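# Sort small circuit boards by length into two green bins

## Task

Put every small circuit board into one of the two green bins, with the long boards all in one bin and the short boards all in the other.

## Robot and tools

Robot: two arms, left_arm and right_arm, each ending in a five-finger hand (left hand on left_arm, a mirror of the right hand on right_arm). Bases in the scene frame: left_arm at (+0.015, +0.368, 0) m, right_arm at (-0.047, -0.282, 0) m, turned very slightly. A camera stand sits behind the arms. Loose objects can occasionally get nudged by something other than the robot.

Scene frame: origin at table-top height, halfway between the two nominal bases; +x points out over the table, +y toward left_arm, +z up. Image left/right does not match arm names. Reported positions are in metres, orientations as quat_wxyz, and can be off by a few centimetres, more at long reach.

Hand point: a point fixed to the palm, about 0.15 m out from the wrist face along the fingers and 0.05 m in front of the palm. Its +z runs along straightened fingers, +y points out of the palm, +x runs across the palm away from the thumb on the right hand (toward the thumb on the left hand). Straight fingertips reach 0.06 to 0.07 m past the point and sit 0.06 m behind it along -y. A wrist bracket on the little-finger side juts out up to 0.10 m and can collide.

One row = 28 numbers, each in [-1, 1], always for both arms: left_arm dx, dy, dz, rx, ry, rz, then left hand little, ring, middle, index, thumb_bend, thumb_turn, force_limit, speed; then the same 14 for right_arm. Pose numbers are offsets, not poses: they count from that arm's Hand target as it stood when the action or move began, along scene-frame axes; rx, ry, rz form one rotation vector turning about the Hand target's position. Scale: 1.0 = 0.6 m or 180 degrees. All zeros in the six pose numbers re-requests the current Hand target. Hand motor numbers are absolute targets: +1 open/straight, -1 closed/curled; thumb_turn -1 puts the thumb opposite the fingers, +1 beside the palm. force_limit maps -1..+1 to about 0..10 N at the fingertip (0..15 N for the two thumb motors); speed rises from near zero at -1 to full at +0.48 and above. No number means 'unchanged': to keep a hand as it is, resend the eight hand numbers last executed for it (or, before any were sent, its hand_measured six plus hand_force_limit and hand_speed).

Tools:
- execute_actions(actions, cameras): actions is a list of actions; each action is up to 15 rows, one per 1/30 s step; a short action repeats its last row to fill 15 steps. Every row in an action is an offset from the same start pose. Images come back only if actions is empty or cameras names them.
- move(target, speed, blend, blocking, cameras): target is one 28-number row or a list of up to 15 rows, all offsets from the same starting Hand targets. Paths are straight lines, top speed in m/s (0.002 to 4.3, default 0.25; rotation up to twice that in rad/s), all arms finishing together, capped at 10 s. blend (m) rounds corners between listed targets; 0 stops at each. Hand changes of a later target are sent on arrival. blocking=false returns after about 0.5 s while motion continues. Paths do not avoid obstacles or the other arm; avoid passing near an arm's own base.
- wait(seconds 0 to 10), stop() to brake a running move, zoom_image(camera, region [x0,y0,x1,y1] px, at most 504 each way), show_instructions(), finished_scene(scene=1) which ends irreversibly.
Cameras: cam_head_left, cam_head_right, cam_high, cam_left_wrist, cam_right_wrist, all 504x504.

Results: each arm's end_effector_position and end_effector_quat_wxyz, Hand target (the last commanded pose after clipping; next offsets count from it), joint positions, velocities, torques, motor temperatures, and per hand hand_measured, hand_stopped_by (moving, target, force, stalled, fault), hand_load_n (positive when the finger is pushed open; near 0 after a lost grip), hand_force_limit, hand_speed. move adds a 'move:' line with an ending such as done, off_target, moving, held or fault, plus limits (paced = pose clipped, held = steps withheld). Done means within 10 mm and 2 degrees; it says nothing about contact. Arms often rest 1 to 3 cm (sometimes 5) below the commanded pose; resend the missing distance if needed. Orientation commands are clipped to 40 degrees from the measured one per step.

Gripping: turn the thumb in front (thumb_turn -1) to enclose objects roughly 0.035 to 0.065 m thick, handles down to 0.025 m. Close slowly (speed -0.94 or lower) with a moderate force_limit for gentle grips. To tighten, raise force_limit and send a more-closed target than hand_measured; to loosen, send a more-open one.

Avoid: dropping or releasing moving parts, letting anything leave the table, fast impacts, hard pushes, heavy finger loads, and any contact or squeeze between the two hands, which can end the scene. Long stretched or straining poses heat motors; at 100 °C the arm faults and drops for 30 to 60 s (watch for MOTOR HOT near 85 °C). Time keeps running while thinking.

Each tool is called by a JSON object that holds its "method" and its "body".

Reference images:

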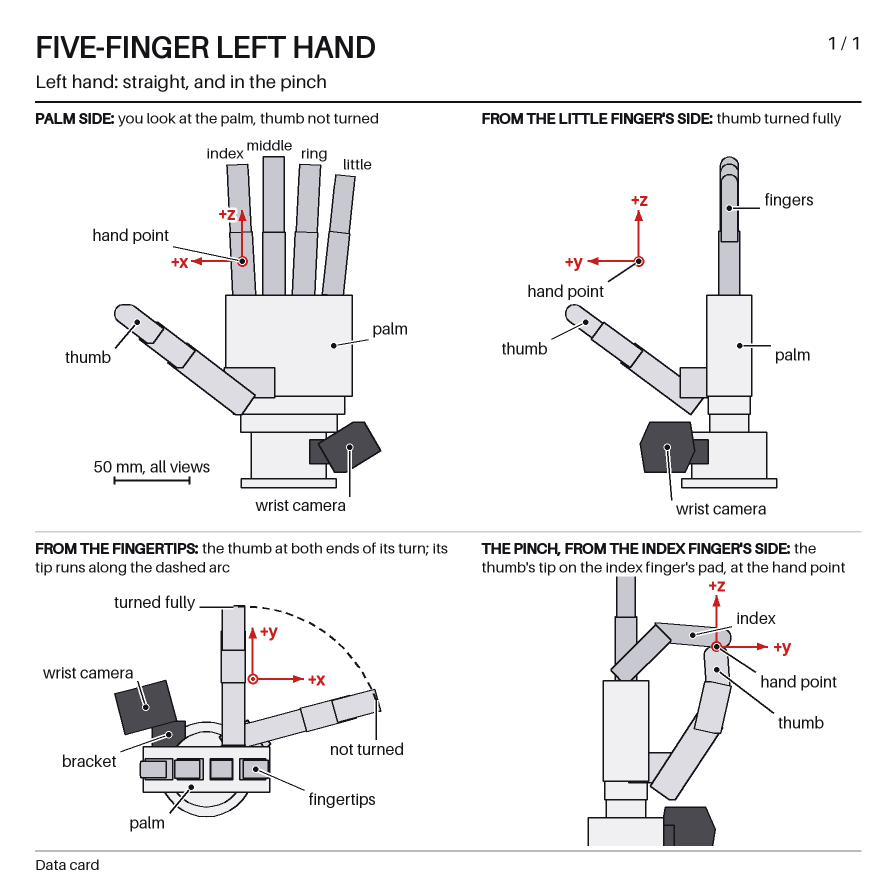

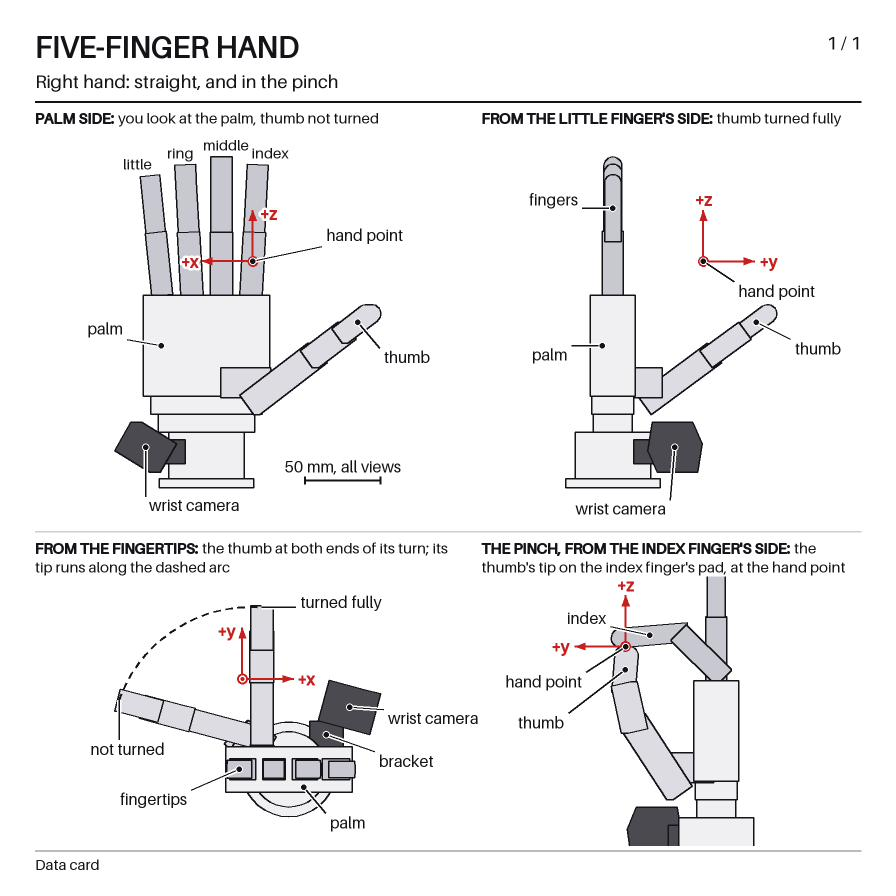

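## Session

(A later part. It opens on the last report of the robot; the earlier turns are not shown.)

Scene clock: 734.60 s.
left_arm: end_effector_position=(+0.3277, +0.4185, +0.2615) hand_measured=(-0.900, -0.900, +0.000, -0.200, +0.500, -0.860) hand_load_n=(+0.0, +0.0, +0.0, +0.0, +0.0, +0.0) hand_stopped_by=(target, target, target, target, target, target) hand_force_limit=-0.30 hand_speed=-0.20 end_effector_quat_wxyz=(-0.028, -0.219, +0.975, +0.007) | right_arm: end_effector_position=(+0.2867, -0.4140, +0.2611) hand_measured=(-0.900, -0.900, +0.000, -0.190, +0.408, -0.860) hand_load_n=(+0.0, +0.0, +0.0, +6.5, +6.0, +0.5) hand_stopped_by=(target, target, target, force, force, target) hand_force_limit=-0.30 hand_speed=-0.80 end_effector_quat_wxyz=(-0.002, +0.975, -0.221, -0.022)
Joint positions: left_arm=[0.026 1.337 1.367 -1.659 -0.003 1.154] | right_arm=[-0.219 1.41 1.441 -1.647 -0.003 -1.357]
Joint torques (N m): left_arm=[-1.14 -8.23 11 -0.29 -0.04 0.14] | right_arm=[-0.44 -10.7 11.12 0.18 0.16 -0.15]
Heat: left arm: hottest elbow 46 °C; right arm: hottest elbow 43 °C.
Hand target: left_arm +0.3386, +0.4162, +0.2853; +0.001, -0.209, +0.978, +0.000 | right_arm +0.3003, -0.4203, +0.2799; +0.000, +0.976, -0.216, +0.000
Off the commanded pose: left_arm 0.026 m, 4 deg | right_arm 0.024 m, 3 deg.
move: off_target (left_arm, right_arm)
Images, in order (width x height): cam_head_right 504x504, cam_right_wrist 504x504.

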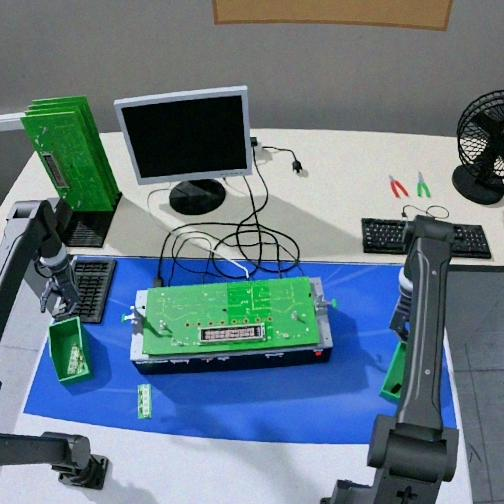

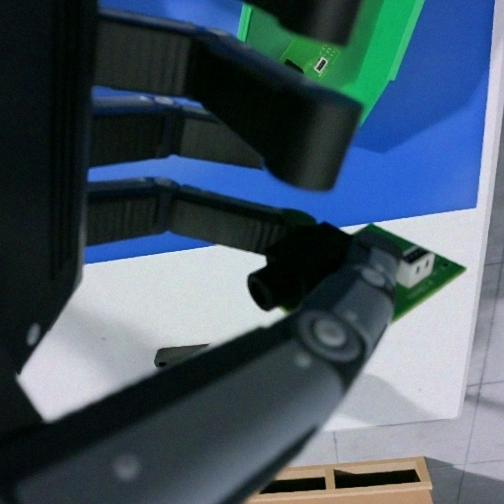

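{"method": "move", "body": {"target": [[0,0,0,0,0,0,-0.9,-0.9,0,-0.2,0.5,-0.86,-0.3,-0.2,-0.007,-0.055,-0.133,0,0,-0.53,-0.9,-0.9,0,-0.21,0.3,-0.86,-0.3,-0.8],[0,0,0,0,0,0,-0.9,-0.9,0,-0.2,0.5,-0.86,-0.3,-0.2,0.024,-0.030,-0.2,0,0,-0.53,-0.9,-0.9,0,-0.21,0.3,-0.86,-0.3,-0.8],[0,0,0,0,0,0,-0.9,-0.9,0,-0.2,0.5,-0.86,-0.3,-0.2,0.024,-0.030,-0.333,0,0,-0.53,-0.9,-0.9,0,-0.21,0.3,-0.86,-0.3,-0.8]], "speed": [0.5,0.15,0.08], "blend": [0.0,0.01,0], "cameras": ["cam_right_wrist","cam_head_right","cam_high"]}}

Scene clock: 740.87 s.
left_arm: end_effector_position=(+0.3277, +0.4185, +0.2615) hand_measured=(-0.900, -0.900, +0.000, -0.200, +0.500, -0.860) hand_load_n=(+0.5, +0.0, +0.0, +0.0, -0.5, +0.0) hand_stopped_by=(target, target, target, target, target, target) hand_force_limit=-0.30 hand_speed=-0.20 end_effector_quat_wxyz=(-0.028, -0.219, +0.975, +0.007) | right_arm: end_effector_position=(+0.3112, -0.4384, +0.0846) hand_measured=(-0.900, -0.900, +0.000, -0.190, +0.408, -0.860) hand_load_n=(-1.0, +0.0, +0.0, +6.5, +6.0, +0.5) hand_stopped_by=(target, target, target, force, force, target) hand_force_limit=-0.30 hand_speed=-0.80 end_effector_quat_wxyz=(+0.000, -0.500, +0.866, +0.003)
Joint positions: left_arm=[0.026 1.337 1.367 -1.659 -0.003 1.154] | right_arm=[-0.483 1.6 1.184 -1.159 -0.003 0.028]
Joint torques (N m): left_arm=[-1.2 -8.12 11.02 -0.32 -0.04 0.14] | right_arm=[0.38 -12.63 6.2 1.16 0.11 0.08]
Heat: left arm: hottest elbow 46 °C; right arm: hottest elbow 43 °C.
Hand target: left_arm +0.3386, +0.4162, +0.2853; +0.001, -0.209, +0.978, +0.000 | right_arm +0.3147, -0.4381, +0.0800; +0.000, -0.497, +0.868, +0.000
Off the commanded pose: left_arm 0.026 m, 4 deg | right_arm 0.006 m, 1 deg.
move: off_target (left_arm)
Images, in order (width x height): cam_head_right 504x504, cam_high 504x504, cam_right_wrist 504x504.

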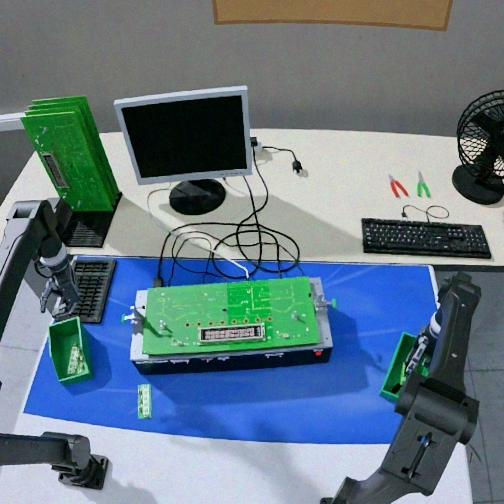

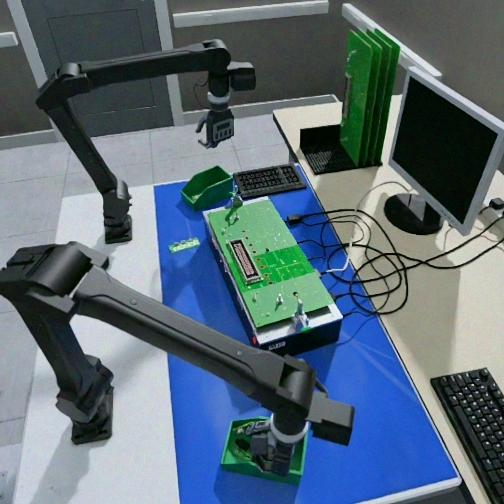

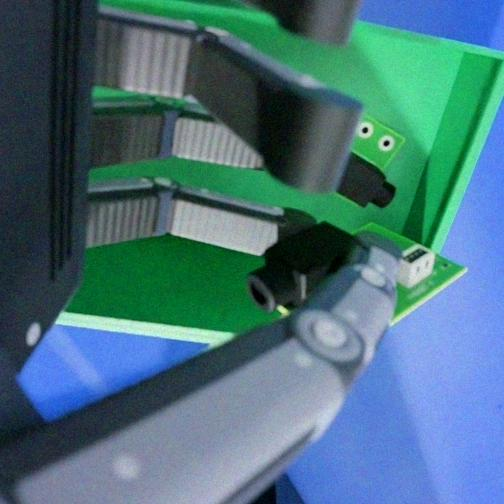

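{"method": "zoom_image", "body": {"camera": "cam_high", "region": [200, 390, 340, 500]}}

{"method": "zoom_image", "body": {"camera": "cam_right_wrist", "region": [200, 100, 504, 404]}}

{"method": "zoom_image", "body": {"camera": "cam_head_right", "region": [350, 300, 470, 420]}}

Scaled by 3.600.

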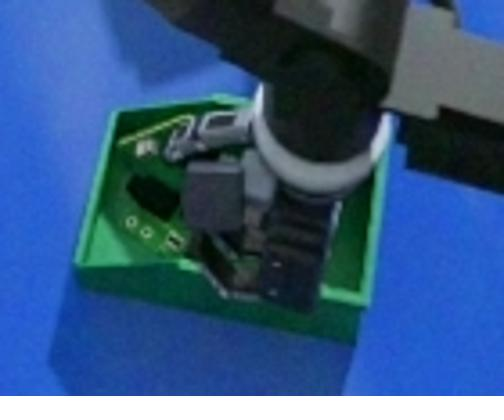

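Scaled by 1.658.

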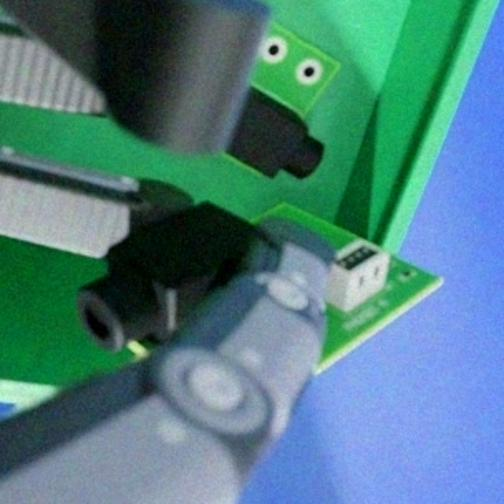

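Scaled by 4.200.

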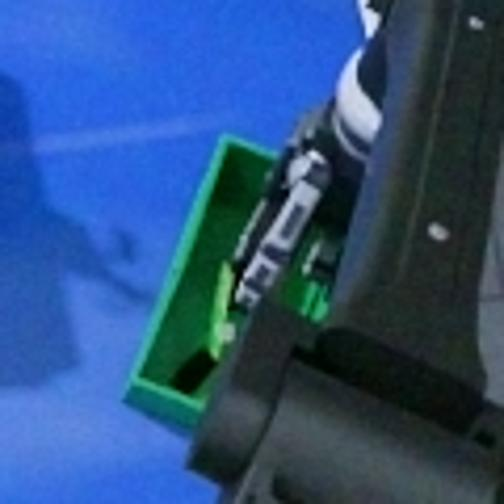

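{"method": "execute_actions", "body": {"actions": [[[0,0,0,0,0,0,-0.9,-0.9,0,-0.2,0.5,-0.86,-0.3,-0.2,0,0,0,0,0,0,-0.9,-0.9,0,0.05,0.6,-0.86,-0.3,-0.4]],[[0,0,0,0,0,0,-0.9,-0.9,0,-0.2,0.5,-0.86,-0.3,-0.2,0,0,0,0,0,0,-0.9,-0.9,0,0.05,0.6,-0.86,-0.3,-0.4]]], "cameras": ["cam_right_wrist"]}}

{"method": "move", "body": {"target": [0,0,0,0,0,0,-0.9,-0.9,0,-0.2,0.5,-0.86,-0.3,-0.2,0,0,0.35,0,0,0,-0.9,-0.9,0,0.05,0.6,-0.86,-0.3,-0.4], "speed": 0.15, "cameras": ["cam_right_wrist","cam_head_right","cam_head_left","cam_high"]}}

Scene clock: 745.67 s.
left_arm: end_effector_position=(+0.3277, +0.4185, +0.2615) hand_measured=(-0.900, -0.900, +0.000, -0.200, +0.500, -0.860) hand_load_n=(+0.0, +0.0, +0.0, +0.0, +0.0, +0.0) hand_stopped_by=(target, target, target, target, target, target) hand_force_limit=-0.30 hand_speed=-0.20 end_effector_quat_wxyz=(-0.028, -0.219, +0.975, +0.007) | right_arm: end_effector_position=(+0.3112, -0.4384, +0.0846) hand_measured=(-0.900, -0.900, +0.000, +0.050, +0.600, -0.860) hand_load_n=(-1.0, +0.0, +0.0, +0.0, +0.0, +0.0) hand_stopped_by=(target, target, target, target, target, target) hand_force_limit=-0.30 hand_speed=-0.40 end_effector_quat_wxyz=(+0.000, -0.500, +0.866, +0.003)
Joint positions: left_arm=[0.026 1.337 1.367 -1.659 -0.003 1.154] | right_arm=[-0.483 1.6 1.184 -1.159 -0.003 0.029]
Joint torques (N m): left_arm=[-1.08 -8.23 11 -0.32 -0.04 0.14] | right_arm=[0.44 -12.69 6.15 1.21 0.1 0.08]
Heat: left arm: hottest elbow 46 °C; right arm: hottest elbow 43 °C.
Hand target: left_arm +0.3386, +0.4162, +0.2853; +0.001, -0.209, +0.978, +0.000 | right_arm +0.3147, -0.4381, +0.0800; +0.000, -0.497, +0.868, +0.000
Off the commanded pose: left_arm 0.026 m, 4 deg | right_arm 0.006 m, 0 deg.
Images, in order (width x height): cam_right_wrist 504x504.

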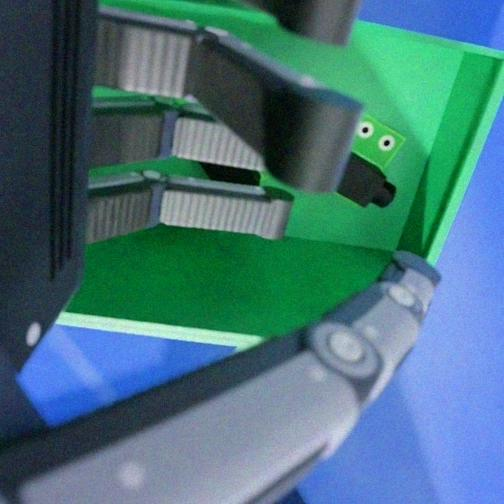

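Scene clock: 747.70 s.
left_arm: end_effector_position=(+0.3277, +0.4185, +0.2615) hand_measured=(-0.900, -0.900, +0.000, -0.200, +0.500, -0.860) hand_load_n=(+0.0, +0.0, +0.0, +0.0, +0.0, +0.0) hand_stopped_by=(target, target, target, target, target, target) hand_force_limit=-0.30 hand_speed=-0.20 end_effector_quat_wxyz=(-0.028, -0.219, +0.975, +0.007) | right_arm: end_effector_position=(+0.3041, -0.4345, +0.2657) hand_measured=(-0.900, -0.900, +0.000, +0.050, +0.600, -0.860) hand_load_n=(+0.0, +0.5, +0.0, +0.0, +0.0, +0.0) hand_stopped_by=(target, target, target, target, target, target) hand_force_limit=-0.30 hand_speed=-0.40 end_effector_quat_wxyz=(-0.014, -0.500, +0.866, +0.025)
Joint positions: left_arm=[0.026 1.337 1.367 -1.659 -0.003 1.154] | right_arm=[-0.483 1.53 1.578 -1.676 -0.003 0.029]
Joint torques (N m): left_arm=[-1.14 -8.12 11 -0.32 -0.04 0.14] | right_arm=[0.38 -14.15 10.96 0.12 0.05 0.08]
Heat: left arm: hottest elbow 46 °C; right arm: hottest elbow 43 °C.
Hand target: left_arm +0.3386, +0.4162, +0.2853; +0.001, -0.209, +0.978, +0.000 | right_arm +0.3147, -0.4381, +0.2901; +0.000, -0.497, +0.868, +0.000
Off the commanded pose: left_arm 0.026 m, 4 deg | right_arm 0.027 m, 3 deg.
joint sent to its limit (right arm) — joint 4 (wrist pitch), lower limit. The joint targets still meet the commanded pose.
move: off_target (left_arm, right_arm)
Images, in order (width x height): cam_head_left 504x504, cam_head_right 504x504, cam_high 504x504, cam_right_wrist 504x504.

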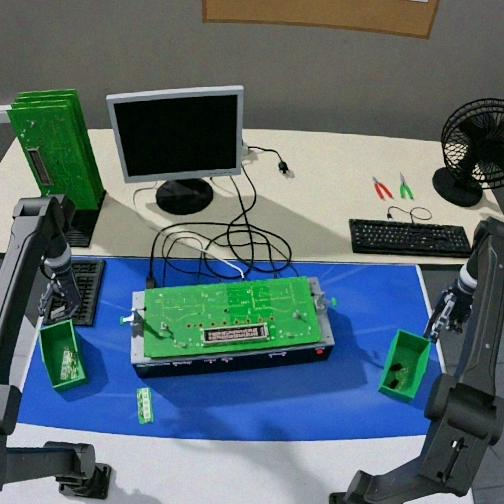

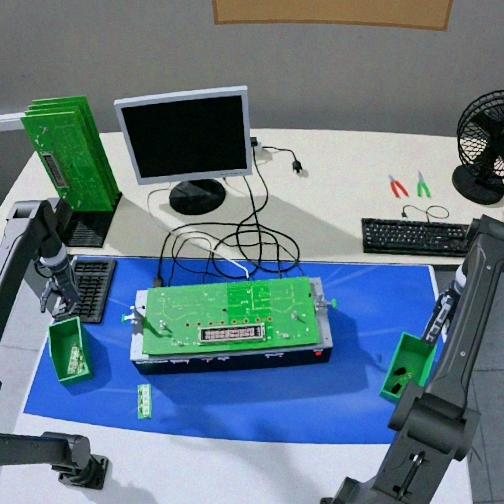

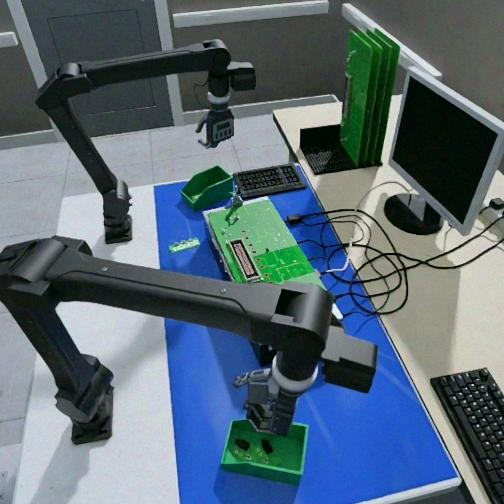

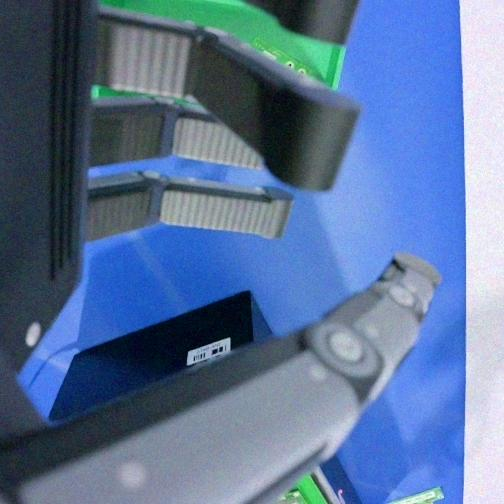

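{"method": "zoom_image", "body": {"camera": "cam_head_left", "region": [100, 365, 200, 445]}}

{"method": "zoom_image", "body": {"camera": "cam_high", "region": [150, 210, 230, 280]}}

Scaled by 5.040.

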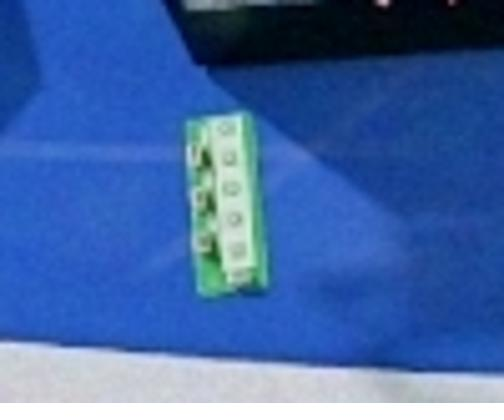

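Scaled by 6.300.

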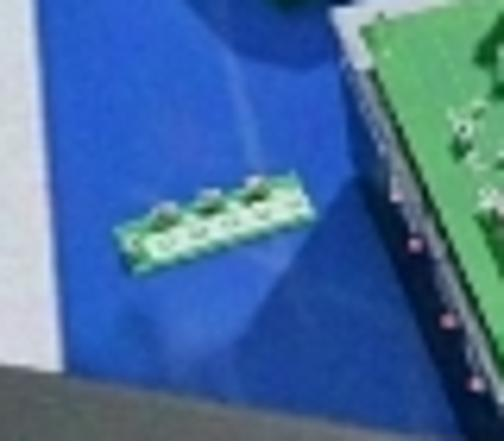

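{"method": "move", "body": {"target": [0,0,0,0,0,0,-0.9,-0.9,0,-0.2,0.5,-0.86,-0.3,-0.2,-0.024,0.03,0.03,0,0,0.53,-0.9,-0.9,0,-0.2,0.5,-0.86,-0.3,-0.4], "speed": 0.6}}

Scene clock: 775.50 s.
left_arm: end_effector_position=(+0.3277, +0.4185, +0.2615) hand_measured=(-0.900, -0.900, +0.000, -0.200, +0.500, -0.860) hand_load_n=(+0.5, +0.0, +0.0, +0.0, +0.0, +0.0) hand_stopped_by=(target, target, target, target, target, target) hand_force_limit=-0.30 hand_speed=-0.20 end_effector_quat_wxyz=(-0.028, -0.219, +0.975, +0.007) | right_arm: end_effector_position=(+0.3052, -0.4232, +0.3005) hand_measured=(-0.900, -0.900, +0.000, -0.200, +0.500, -0.860) hand_load_n=(+0.0, +0.0, +0.0, +0.0, +0.0, +0.0) hand_stopped_by=(target, target, target, target, target, target) hand_force_limit=-0.30 hand_speed=-0.40 end_effector_quat_wxyz=(+0.005, +0.974, -0.225, +0.019)
Joint positions: left_arm=[0.026 1.337 1.367 -1.659 -0.003 1.154] | right_arm=[-0.225 1.415 1.558 -1.676 0.01 -1.354]
Joint torques (N m): left_arm=[-1.08 -8.18 10.99 -0.31 -0.04 0.15] | right_arm=[0.56 -13.33 6.82 0.39 -0.08 -0.17]
Motor temperatures (°C): left_arm=[28 27 47 27 27 28] | right_arm=[28 31 46 24 28 25]
Heat: left arm: hottest elbow 47 °C; right arm: hottest elbow 46 °C.
Hand target: left_arm +0.3386, +0.4162, +0.2853; +0.001, -0.209, +0.978, +0.000 | right_arm +0.3004, -0.4202, +0.3081; +0.000, +0.976, -0.216, +0.000
Off the commanded pose: left_arm 0.026 m, 4 deg | right_arm 0.010 m, 2 deg.
joint sent to its limit (right arm) — joint 4 (wrist pitch), lower limit. The joint targets are off in orientation, not in position.
move: off_target (left_arm)

{"method": "move", "body": {"target": [[0,0,0,0,0,0,-0.9,-0.9,0,-0.2,0.5,-0.86,-0.3,-0.2,0.078,0.47,-0.013,0.1469,-0.2217,0.1655,-0.9,-0.9,0,-0.2,0.5,-0.86,-0.3,-0.4],[0,0,0,0,0,0,-0.9,-0.9,0,-0.2,0.5,-0.86,-0.3,-0.2,-0.083,0.867,-0.13,0.2938,-0.4434,0.3309,-0.9,-0.9,0,-0.2,0.5,-0.86,-0.3,-0.4]], "speed": 0.25, "blend": [0.06,0], "cameras": ["cam_right_wrist","cam_head_left","cam_high"]}}

Scene clock: 781.70 s.
left_arm: end_effector_position=(+0.3277, +0.4185, +0.2615) hand_measured=(-0.900, -0.900, +0.000, -0.200, +0.500, -0.860) hand_load_n=(+0.0, +0.0, +0.0, +0.0, +0.0, +0.0) hand_stopped_by=(target, target, target, target, target, target) hand_force_limit=-0.30 hand_speed=-0.20 end_effector_quat_wxyz=(-0.028, -0.219, +0.975, +0.007) | right_arm: end_effector_position=(+0.2510, +0.0973, +0.2296) hand_measured=(-0.900, -0.900, +0.000, -0.200, +0.500, -0.860) hand_load_n=(+0.5, +0.0, +0.0, +0.0, +0.0, +0.0) hand_stopped_by=(target, target, target, target, target, target) hand_force_limit=-0.30 hand_speed=-0.40 end_effector_quat_wxyz=(-0.510, +0.641, +0.304, +0.486)
Joint positions: left_arm=[0.026 1.337 1.367 -1.659 -0.003 1.154] | right_arm=[0.836 1.051 0.467 0.575 -0.429 -1.208]
Joint torques (N m): left_arm=[-1.14 -8.18 10.99 -0.32 -0.04 0.14] | right_arm=[0.62 -5.3 6.93 3.07 0.08 -0.2]
Heat: left arm: hottest elbow 47 °C; right arm: hottest elbow 45 °C.
Hand target: left_arm +0.3386, +0.4162, +0.2853; +0.001, -0.209, +0.978, +0.000 | right_arm +0.2506, +0.0999, +0.2301; -0.509, +0.636, +0.310, +0.491
Off the commanded pose: left_arm 0.026 m, 4 deg | right_arm 0.003 m, 1 deg.
move: off_target (left_arm)
Images, in order (width x height): cam_head_left 504x504, cam_high 504x504, cam_right_wrist 504x504.

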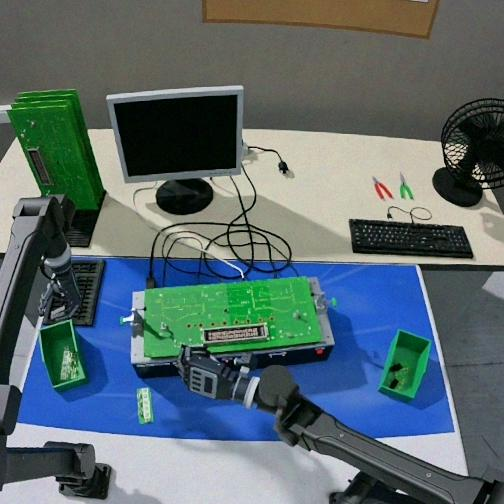

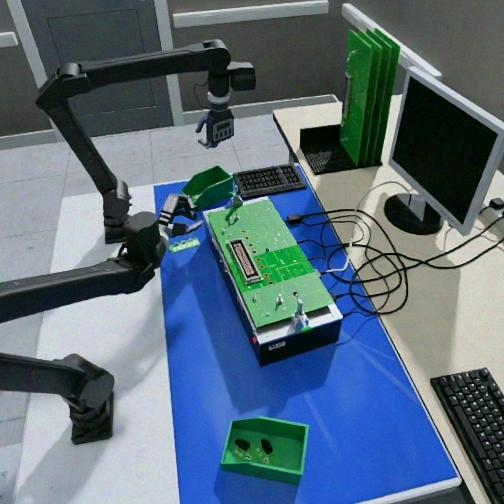

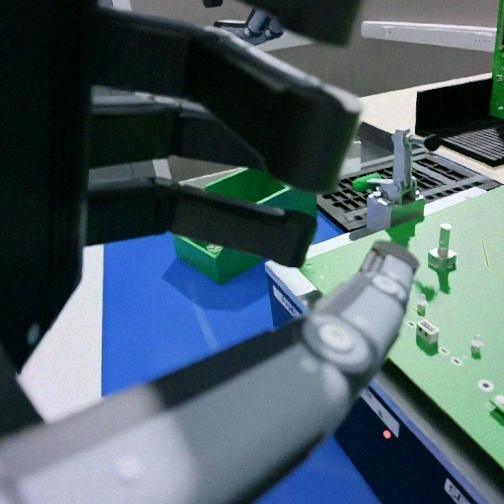

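{"method": "move", "body": {"target": [0,0,0,0,0,0,-0.9,-0.9,0,-0.2,0.5,-0.86,-0.3,-0.2,-0.064,0.225,-0.25,0,0,0,-0.9,-0.9,0,-0.2,0.5,-0.86,-0.3,-0.4], "speed": 0.2, "cameras": ["cam_right_wrist","cam_head_left"]}}

Scene clock: 784.40 s.
left_arm: end_effector_position=(+0.3277, +0.4185, +0.2615) hand_measured=(-0.900, -0.900, +0.000, -0.200, +0.500, -0.860) hand_load_n=(+0.0, +0.0, +0.0, +0.0, +0.0, +0.0) hand_stopped_by=(target, target, target, target, target, target) hand_force_limit=-0.30 hand_speed=-0.20 end_effector_quat_wxyz=(-0.028, -0.219, +0.975, +0.007) | right_arm: end_effector_position=(+0.2069, +0.2198, +0.0654) hand_measured=(-0.900, -0.900, +0.000, -0.200, +0.500, -0.860) hand_load_n=(+0.0, +0.0, +0.0, +0.0, +0.0, +0.0) hand_stopped_by=(target, target, target, target, target, target) hand_force_limit=-0.30 hand_speed=-0.40 end_effector_quat_wxyz=(-0.501, +0.653, +0.311, +0.476)
Joint positions: left_arm=[0.026 1.337 1.367 -1.659 -0.003 1.154] | right_arm=[1.158 1.772 0.543 1.183 -0.109 -1.21]
Joint torques (N m): left_arm=[-1.08 -8.18 10.99 -0.29 -0.04 0.14] | right_arm=[0.44 -11.16 6.11 3.22 0.11 -0.17]
Heat: left arm: hottest elbow 47 °C; right arm: hottest elbow 45 °C.
Hand target: left_arm +0.3386, +0.4162, +0.2853; +0.001, -0.209, +0.978, +0.000 | right_arm +0.2122, +0.2350, +0.0801; -0.509, +0.636, +0.309, +0.491
Off the commanded pose: left_arm 0.026 m, 4 deg | right_arm 0.022 m, 3 deg.
move: off_target (left_arm, right_arm)
Images, in order (width x height): cam_head_left 504x504, cam_right_wrist 504x504.

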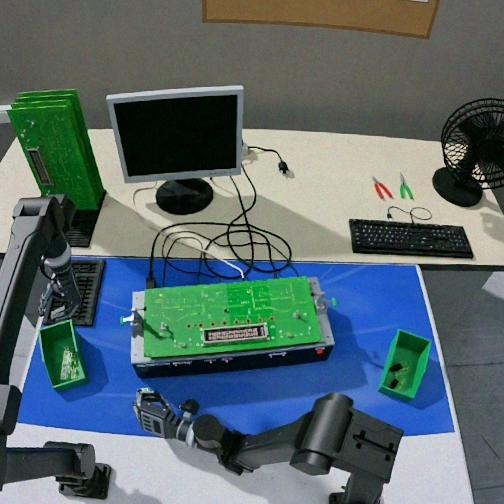

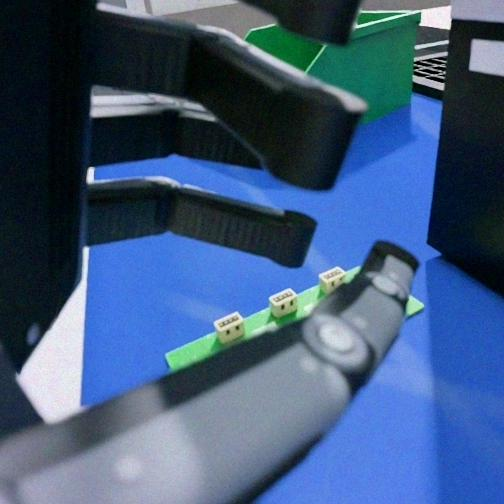

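{"method": "zoom_image", "body": {"camera": "cam_right_wrist", "region": [140, 220, 460, 400]}}

Scaled by 1.575.

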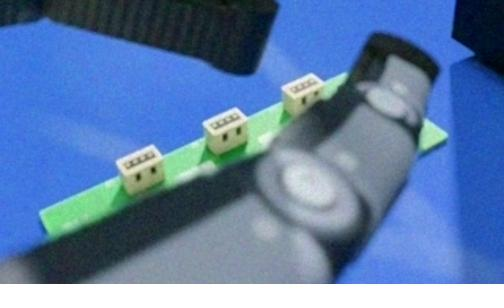

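{"method": "move", "body": {"target": [0,0,0,0,0,0,-0.9,-0.9,0,-0.2,0.5,-0.86,-0.3,-0.2,0.024,0.070,-0.022,0,0,0,-0.9,-0.9,0,-0.05,0.6,-0.86,-0.3,-0.4], "speed": 0.12, "cameras": ["cam_right_wrist"]}}

Scene clock: 788.47 s.
left_arm: end_effector_position=(+0.3277, +0.4185, +0.2615) hand_measured=(-0.900, -0.900, +0.000, -0.200, +0.500, -0.860) hand_load_n=(+0.0, +0.0, +0.0, +0.0, +0.0, +0.0) hand_stopped_by=(target, target, target, target, target, target) hand_force_limit=-0.30 hand_speed=-0.20 end_effector_quat_wxyz=(-0.028, -0.219, +0.975, +0.007) | right_arm: end_effector_position=(+0.2242, +0.2616, +0.0584) hand_measured=(-0.900, -0.900, +0.000, -0.050, +0.600, -0.860) hand_load_n=(+0.0, +0.0, +0.0, +0.0, +0.0, +0.0) hand_stopped_by=(target, target, target, target, target, target) hand_force_limit=-0.30 hand_speed=-0.40 end_effector_quat_wxyz=(-0.505, +0.646, +0.307, +0.483)
Joint positions: left_arm=[0.026 1.337 1.367 -1.659 -0.003 1.154] | right_arm=[1.164 1.874 0.668 1.183 -0.1 -1.21]
Joint torques (N m): left_arm=[-1.08 -8.18 11 -0.32 -0.04 0.15] | right_arm=[0.79 -12.92 6.32 2.26 0.1 -0.19]
Heat: left arm: hottest elbow 47 °C; right arm: hottest elbow 45 °C.
Hand target: left_arm +0.3386, +0.4162, +0.2853; +0.001, -0.209, +0.978, +0.000 | right_arm +0.2266, +0.2769, +0.0668; -0.509, +0.636, +0.310, +0.491
Off the commanded pose: left_arm 0.026 m, 4 deg | right_arm 0.018 m, 2 deg.
move: off_target (left_arm, right_arm)
Images, in order (width x height): cam_right_wrist 504x504.

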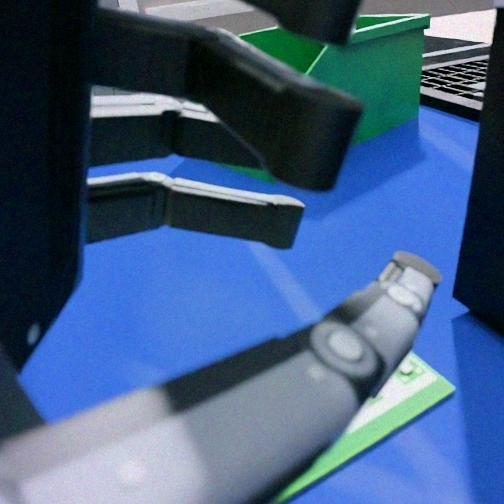

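{"method": "move", "body": {"target": [0,0,0,0,0,0,-0.9,-0.9,0,-0.2,0.5,-0.86,-0.3,-0.2,0,0,-0.037,0,0,0,-0.9,-0.9,0,-0.05,0.6,-0.86,-0.3,-0.4], "speed": 0.08, "cameras": ["cam_right_wrist"]}}

Scene clock: 791.33 s.
left_arm: end_effector_position=(+0.3277, +0.4185, +0.2615) hand_measured=(-0.900, -0.900, +0.000, -0.200, +0.500, -0.860) hand_load_n=(+0.0, +0.0, +0.0, +0.0, +0.0, +0.0) hand_stopped_by=(target, target, target, target, target, target) hand_force_limit=-0.30 hand_speed=-0.20 end_effector_quat_wxyz=(-0.028, -0.219, +0.975, +0.007) | right_arm: end_effector_position=(+0.2242, +0.2614, +0.0307) hand_measured=(-0.900, -0.900, +0.000, -0.050, +0.600, -0.860) hand_load_n=(+0.0, +0.0, +0.0, +0.0, +0.0, +0.5) hand_stopped_by=(target, target, target, target, target, target) hand_force_limit=-0.30 hand_speed=-0.40 end_effector_quat_wxyz=(-0.500, +0.653, +0.310, +0.477)
Joint positions: left_arm=[0.026 1.337 1.367 -1.659 -0.003 1.154] | right_arm=[1.164 1.946 0.677 1.223 -0.099 -1.21]
Joint torques (N m): left_arm=[-1.14 -8.23 11 -0.32 -0.04 0.15] | right_arm=[0.79 -13.39 5.72 3.21 0.1 -0.18]
Heat: left arm: hottest elbow 47 °C; right arm: hottest elbow 45 °C.
Hand target: left_arm +0.3386, +0.4162, +0.2853; +0.001, -0.209, +0.978, +0.000 | right_arm +0.2266, +0.2769, +0.0446; -0.509, +0.636, +0.309, +0.491
Off the commanded pose: left_arm 0.026 m, 4 deg | right_arm 0.021 m, 3 deg.
move: off_target (left_arm, right_arm)
Images, in order (width x height): cam_right_wrist 504x504.

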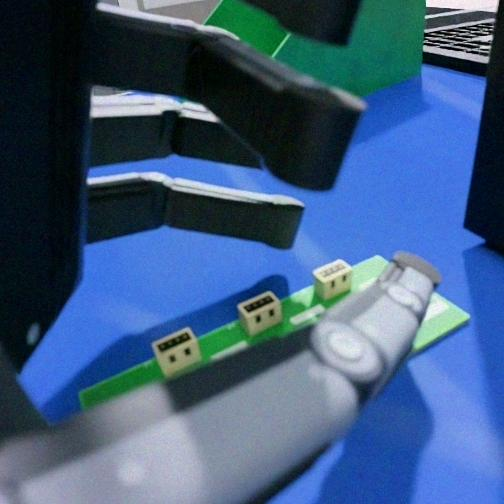

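{"method": "move", "body": {"target": [[0,0,0,0,0,0,-0.9,-0.9,0,-0.2,0.5,-0.86,-0.3,-0.2,-0.006,0.002,0.04,0,0,0,-0.9,-0.9,0,-0.05,0.6,-0.86,-0.3,-0.4],[0,0,0,0,0,0,-0.9,-0.9,0,-0.2,0.5,-0.86,-0.3,-0.2,-0.011,0.0037,-0.012,0,0,0,-0.9,-0.9,0,-0.05,0.6,-0.86,-0.3,-0.4]], "speed": 0.08, "cameras": ["cam_right_wrist"]}}

Scene clock: 796.23 s.
left_arm: end_effector_position=(+0.3277, +0.4185, +0.2615) hand_measured=(-0.900, -0.900, +0.000, -0.200, +0.500, -0.860) hand_load_n=(+0.0, +0.0, +0.0, +0.0, +0.0, +0.0) hand_stopped_by=(target, target, target, target, target, target) hand_force_limit=-0.30 hand_speed=-0.20 end_effector_quat_wxyz=(-0.028, -0.219, +0.975, +0.007) | right_arm: end_effector_position=(+0.2182, +0.2644, +0.0255) hand_measured=(-0.900, -0.900, +0.000, -0.050, +0.600, -0.860) hand_load_n=(+0.0, +0.0, +0.0, +0.0, +0.0, +0.5) hand_stopped_by=(target, target, target, target, target, target) hand_force_limit=-0.30 hand_speed=-0.40 end_effector_quat_wxyz=(-0.499, +0.651, +0.311, +0.479)
Joint positions: left_arm=[0.026 1.337 1.367 -1.659 -0.003 1.154] | right_arm=[1.18 1.967 0.679 1.245 -0.082 -1.214]
Joint torques (N m): left_arm=[-1.08 -8.23 11 -0.32 -0.04 0.14] | right_arm=[0.62 -13.45 5.49 3.19 0.08 -0.13]
Heat: left arm: hottest elbow 47 °C; right arm: hottest elbow 45 °C.
Hand target: left_arm +0.3386, +0.4162, +0.2853; +0.001, -0.209, +0.978, +0.000 | right_arm +0.2199, +0.2792, +0.0374; -0.509, +0.636, +0.310, +0.491
Off the commanded pose: left_arm 0.026 m, 4 deg | right_arm 0.019 m, 3 deg.
move: off_target (left_arm, right_arm)
Images, in order (width x height): cam_right_wrist 504x504.

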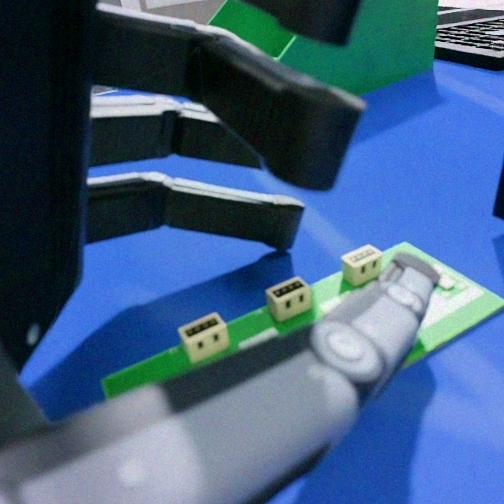

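{"method": "move", "body": {"target": [0,0,0,0,0,0,-0.9,-0.9,0,-0.2,0.5,-0.86,-0.3,-0.2,0,0,-0.012,0,0,0,-0.9,-0.9,0,-0.05,0.6,-0.86,-0.3,-0.4], "speed": 0.05, "cameras": ["cam_right_wrist"]}}

Scene clock: 798.30 s.
left_arm: end_effector_position=(+0.3277, +0.4185, +0.2615) hand_measured=(-0.900, -0.900, +0.000, -0.200, +0.500, -0.860) hand_load_n=(+0.0, +0.0, +0.0, +0.0, +0.0, +0.0) hand_stopped_by=(target, target, target, target, target, target) hand_force_limit=-0.30 hand_speed=-0.20 end_effector_quat_wxyz=(-0.028, -0.219, +0.975, +0.007) | right_arm: end_effector_position=(+0.2189, +0.2660, +0.0245) hand_measured=(-0.900, -0.900, +0.000, -0.050, +0.600, -0.860) hand_load_n=(+0.5, +0.0, +0.0, +0.0, +0.0, -1.0) hand_stopped_by=(target, target, target, target, target, target) hand_force_limit=-0.30 hand_speed=-0.40 end_effector_quat_wxyz=(-0.502, +0.647, +0.309, +0.483)
Joint positions: left_arm=[0.026 1.337 1.367 -1.659 -0.003 1.154] | right_arm=[1.18 1.983 0.684 1.271 -0.082 -1.214]
Joint torques (N m): left_arm=[-1.08 -8.18 10.99 -0.32 -0.04 0.15] | right_arm=[0.62 -12.75 5.35 2.89 0.07 -0.12]
Heat: left arm: hottest elbow 47 °C; right arm: hottest elbow 44 °C.
Hand target: left_arm +0.3386, +0.4162, +0.2853; +0.001, -0.209, +0.978, +0.000 | right_arm +0.2199, +0.2792, +0.0302; -0.509, +0.636, +0.309, +0.491
Off the commanded pose: left_arm 0.026 m, 4 deg | right_arm 0.014 m, 2 deg.
move: off_target (left_arm, right_arm)
Images, in order (width x height): cam_right_wrist 504x504.

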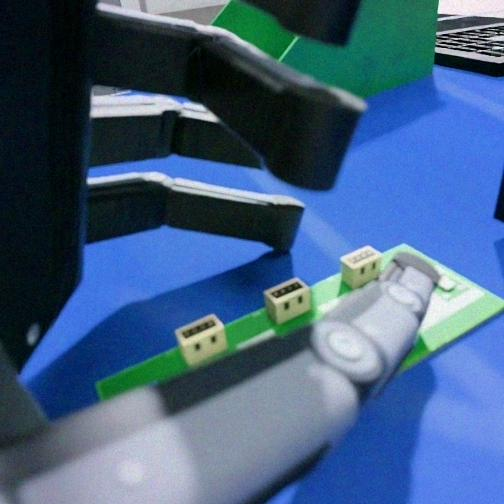

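{"method": "zoom_image", "body": {"camera": "cam_right_wrist", "region": [160, 200, 504, 440]}}

Scaled by 1.465.

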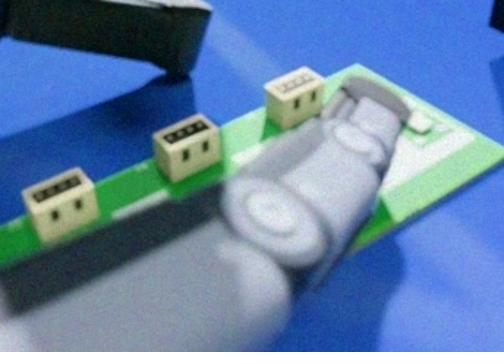

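{"method": "execute_actions", "body": {"actions": [[[0,0,0,0,0,0,-0.9,-0.9,0,-0.2,0.5,-0.86,-0.3,-0.2,0,0,0,0,0,0,-0.9,-0.9,0,-0.2,0.5,-0.86,-0.3,-0.5]]], "cameras": ["cam_right_wrist","cam_head_right"]}}

Scene clock: 810.43 s.
left_arm: end_effector_position=(+0.3277, +0.4185, +0.2615) hand_measured=(-0.900, -0.900, +0.000, -0.200, +0.500, -0.860) hand_load_n=(+0.0, +0.0, +0.0, +0.0, +0.0, -0.5) hand_stopped_by=(target, target, target, target, target, target) hand_force_limit=-0.30 hand_speed=-0.20 end_effector_quat_wxyz=(-0.028, -0.219, +0.975, +0.007) | right_arm: end_effector_position=(+0.2189, +0.2657, +0.0228) hand_measured=(-0.900, -0.900, +0.000, -0.200, +0.500, -0.860) hand_load_n=(+0.0, +0.0, +0.0, +0.0, +0.0, -1.0) hand_stopped_by=(target, target, target, target, target, target) hand_force_limit=-0.30 hand_speed=-0.50 end_effector_quat_wxyz=(-0.502, +0.648, +0.309, +0.483)
Joint positions: left_arm=[0.026 1.337 1.367 -1.659 -0.003 1.154] | right_arm=[1.18 1.986 0.684 1.271 -0.082 -1.214]
Joint torques (N m): left_arm=[-1.14 -8.23 10.99 -0.32 -0.04 0.15] | right_arm=[0.62 -13.22 5.34 2.97 0.05 -0.13]
Heat: left arm: hottest elbow 48 °C; right arm: hottest elbow 43 °C.
Hand target: left_arm +0.3386, +0.4162, +0.2853; +0.001, -0.209, +0.978, +0.000 | right_arm +0.2199, +0.2792, +0.0302; -0.509, +0.636, +0.309, +0.491
Off the commanded pose: left_arm 0.026 m, 4 deg | right_arm 0.015 m, 2 deg.
Images, in order (width x height): cam_head_right 504x504, cam_right_wrist 504x504.

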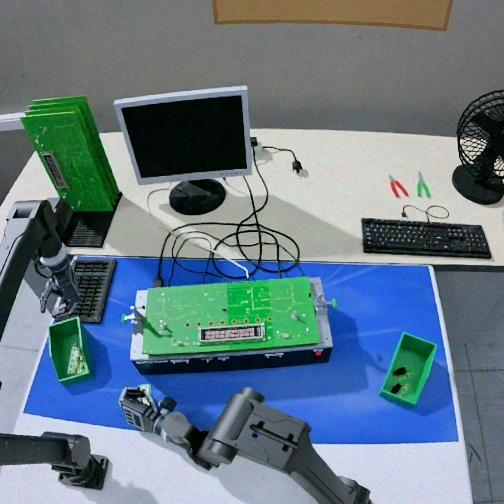

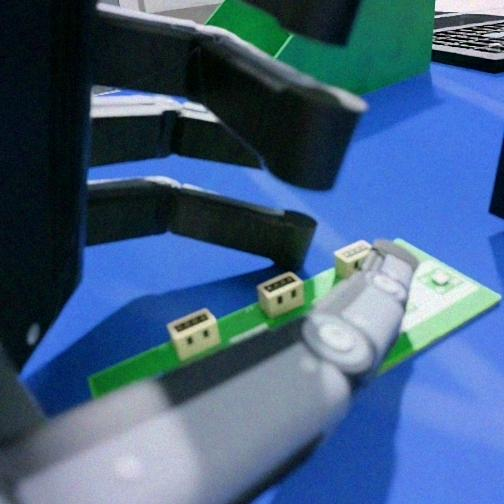

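{"method": "zoom_image", "body": {"camera": "cam_head_right", "region": [100, 365, 200, 445]}}

{"method": "execute_actions", "body": {"actions": []}}

Scaled by 5.040.

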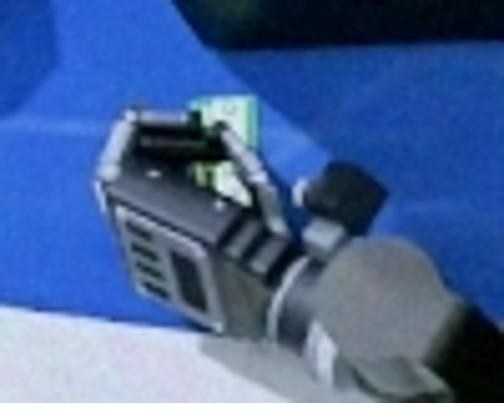

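Scene clock: 814.73 s.
left_arm: end_effector_position=(+0.3277, +0.4185, +0.2615) hand_measured=(-0.900, -0.900, +0.000, -0.200, +0.500, -0.860) hand_load_n=(+0.0, +0.0, +0.0, +0.0, +0.0, +0.0) hand_stopped_by=(target, target, target, target, target, target) hand_force_limit=-0.30 hand_speed=-0.20 end_effector_quat_wxyz=(-0.028, -0.219, +0.975, +0.007) | right_arm: end_effector_position=(+0.2189, +0.2657, +0.0228) hand_measured=(-0.900, -0.900, +0.000, -0.200, +0.500, -0.860) hand_load_n=(+0.0, +0.0, +0.0, +0.0, +0.0, -1.0) hand_stopped_by=(target, target, target, target, target, target) hand_force_limit=-0.30 hand_speed=-0.50 end_effector_quat_wxyz=(-0.502, +0.648, +0.309, +0.483)
Joint positions: left_arm=[0.026 1.337 1.367 -1.659 -0.003 1.154] | right_arm=[1.18 1.986 0.684 1.271 -0.082 -1.214]
Joint velocities: within noise
Joint torques (N m): left_arm=[-1.08 -8.23 10.99 -0.31 -0.04 0.15] | right_arm=[0.79 -13.04 5.33 2.93 0.07 -0.12]
Motor temperatures (°C): left_arm=[28 27 48 27 27 28] | right_arm=[28 31 43 24 28 25]
Heat: left arm: hottest elbow 48 °C; right arm: hottest elbow 43 °C.
Hand target: left_arm +0.3386, +0.4162, +0.2853; +0.001, -0.209, +0.978, +0.000 | right_arm +0.2199, +0.2792, +0.0302; -0.509, +0.636, +0.309, +0.491
Off the commanded pose: left_arm 0.026 m, 4 deg | right_arm 0.015 m, 2 deg.

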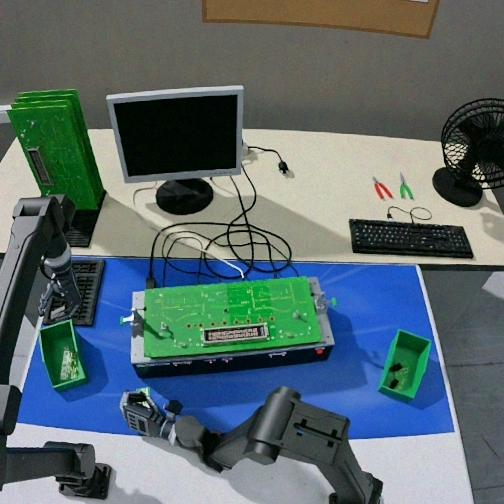

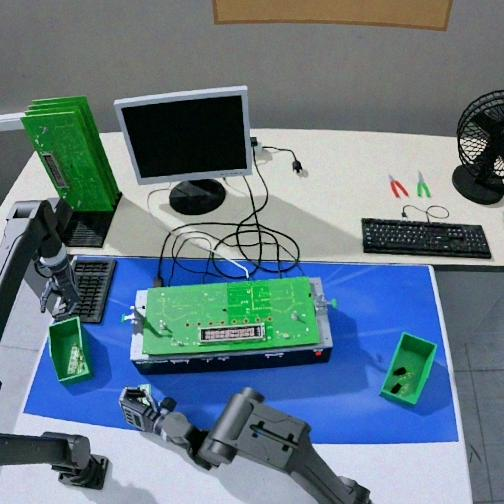

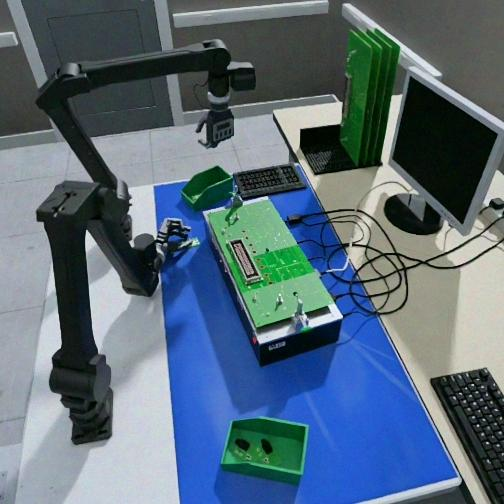

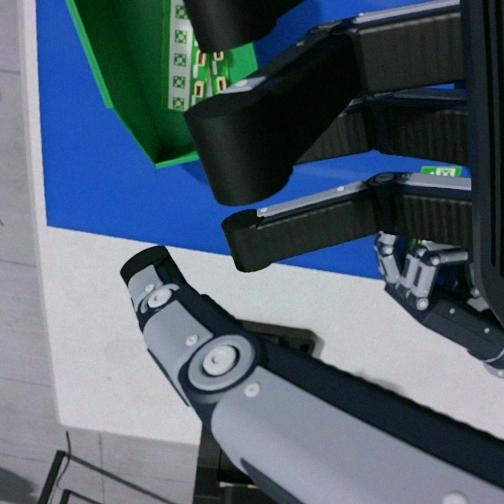

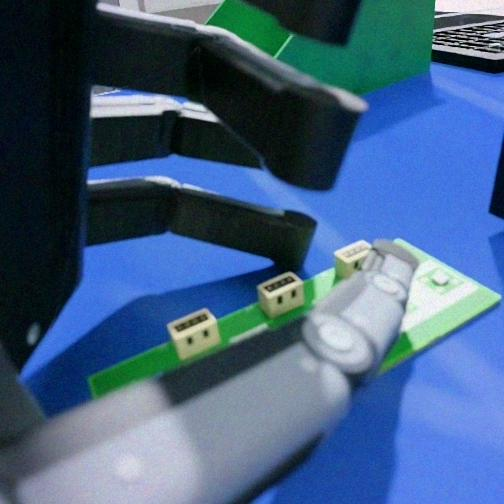

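{"method": "move", "body": {"target": [[0,0,0,0,0,0,-0.9,-0.9,0,-0.2,0.5,-0.86,-0.3,-0.2,0,0,0.05,0,0,0,-0.9,-0.9,0,-0.1,0.55,-0.86,-0.3,-0.4],[0,0,0,0,0,0,-0.9,-0.9,0,-0.2,0.5,-0.86,-0.3,-0.2,-0.026,-0.011,0.04,0,0,0,-0.9,-0.9,0,-0.1,0.55,-0.86,-0.3,-0.4],[0,0,0,0,0,0,-0.9,-0.9,0,-0.2,0.5,-0.86,-0.3,-0.2,-0.026,-0.011,0.004,0,0,0,-0.9,-0.9,0,-0.1,0.55,-0.86,-0.3,-0.4]], "speed": 0.08, "blend": [0.005,0,0], "cameras": ["cam_right_wrist"]}}

Scene clock: 820.13 s.
left_arm: end_effector_position=(+0.3277, +0.4185, +0.2615) hand_measured=(-0.900, -0.900, +0.000, -0.200, +0.500, -0.860) hand_load_n=(+0.0, +0.0, +0.0, +0.0, +0.0, +0.0) hand_stopped_by=(target, target, target, target, target, target) hand_force_limit=-0.30 hand_speed=-0.20 end_effector_quat_wxyz=(-0.028, -0.219, +0.975, +0.007) | right_arm: end_effector_position=(+0.2059, +0.2698, +0.0288) hand_measured=(-0.900, -0.900, +0.000, -0.100, +0.550, -0.860) hand_load_n=(+0.0, +0.0, +0.0, +0.0, +0.0, +0.0) hand_stopped_by=(target, target, target, target, target, target) hand_force_limit=-0.30 hand_speed=-0.40 end_effector_quat_wxyz=(-0.505, +0.643, +0.310, +0.485)
Joint positions: left_arm=[0.026 1.337 1.367 -1.659 -0.003 1.154] | right_arm=[1.212 1.976 0.677 1.28 -0.055 -1.215]
Joint torques (N m): left_arm=[-1.14 -8.23 10.99 -0.31 -0.04 0.15] | right_arm=[0.56 -13.8 3.45 3.17 0.11 -0.13]
Heat: left arm: hottest elbow 48 °C; right arm: hottest elbow 43 °C.
Hand target: left_arm +0.3386, +0.4162, +0.2853; +0.001, -0.209, +0.978, +0.000 | right_arm +0.2043, +0.2726, +0.0327; -0.509, +0.636, +0.309, +0.491
Off the commanded pose: left_arm 0.026 m, 4 deg | right_arm 0.005 m, 1 deg.
move: off_target (left_arm)
Images, in order (width x height): cam_right_wrist 504x504.

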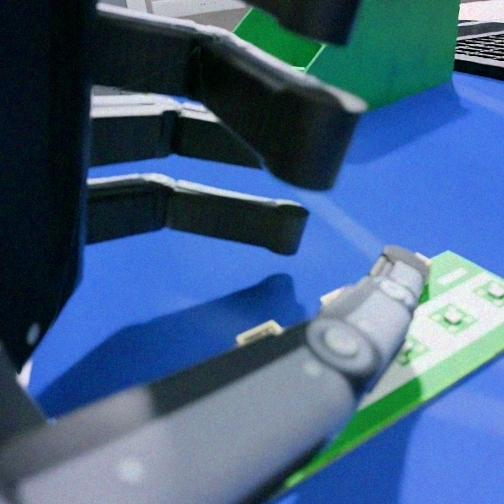

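{"method": "move", "body": {"target": [[0,0,0,0,0,0,-0.9,-0.9,0,-0.2,0.5,-0.86,-0.3,-0.2,-0.003,-0.014,0.045,0,0,0,-0.9,-0.9,0,-0.1,0.55,-0.86,-0.3,-0.4],[0,0,0,0,0,0,-0.9,-0.9,0,-0.2,0.5,-0.86,-0.3,-0.2,-0.003,-0.012,-0.009,0,0,0,-0.9,-0.9,0,-0.1,0.55,-0.86,-0.3,-0.4]], "speed": 0.08, "blend": [0,0], "cameras": ["cam_right_wrist"]}}

Scene clock: 824.53 s.
left_arm: end_effector_position=(+0.3277, +0.4185, +0.2615) hand_measured=(-0.900, -0.900, +0.000, -0.200, +0.500, -0.860) hand_load_n=(+0.0, +0.0, +0.5, +0.0, +0.0, +0.0) hand_stopped_by=(target, target, target, target, target, target) hand_force_limit=-0.30 hand_speed=-0.20 end_effector_quat_wxyz=(-0.028, -0.219, +0.975, +0.007) | right_arm: end_effector_position=(+0.2027, +0.2618, +0.0244) hand_measured=(-0.900, -0.900, +0.000, -0.100, +0.550, -0.860) hand_load_n=(+0.0, +0.0, +0.0, +0.0, +0.0, +0.0) hand_stopped_by=(target, target, target, target, target, target) hand_force_limit=-0.30 hand_speed=-0.40 end_effector_quat_wxyz=(-0.505, +0.643, +0.310, +0.486)
Joint positions: left_arm=[0.026 1.337 1.367 -1.659 -0.003 1.154] | right_arm=[1.212 1.984 0.655 1.311 -0.055 -1.217]
Joint torques (N m): left_arm=[-1.03 -8.18 11 -0.31 -0.04 0.14] | right_arm=[0.26 -13.27 3.55 3.19 0.01 -0.11]
Heat: left arm: hottest elbow 48 °C; right arm: hottest elbow 42 °C.
Hand target: left_arm +0.3386, +0.4162, +0.2853; +0.001, -0.209, +0.978, +0.000 | right_arm +0.2025, +0.2655, +0.0272; -0.509, +0.636, +0.309, +0.491
Off the commanded pose: left_arm 0.026 m, 4 deg | right_arm 0.005 m, 1 deg.
move: off_target (left_arm)
Images, in order (width x height): cam_right_wrist 504x504.

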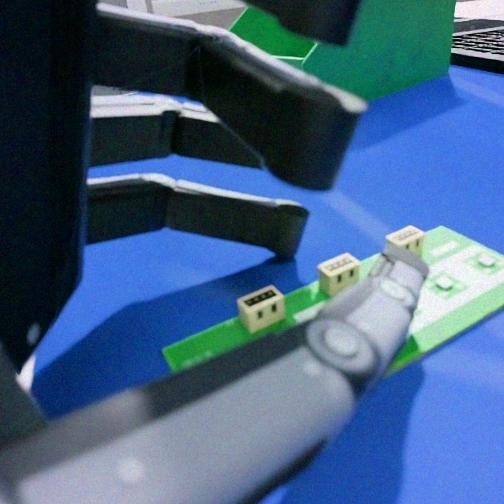

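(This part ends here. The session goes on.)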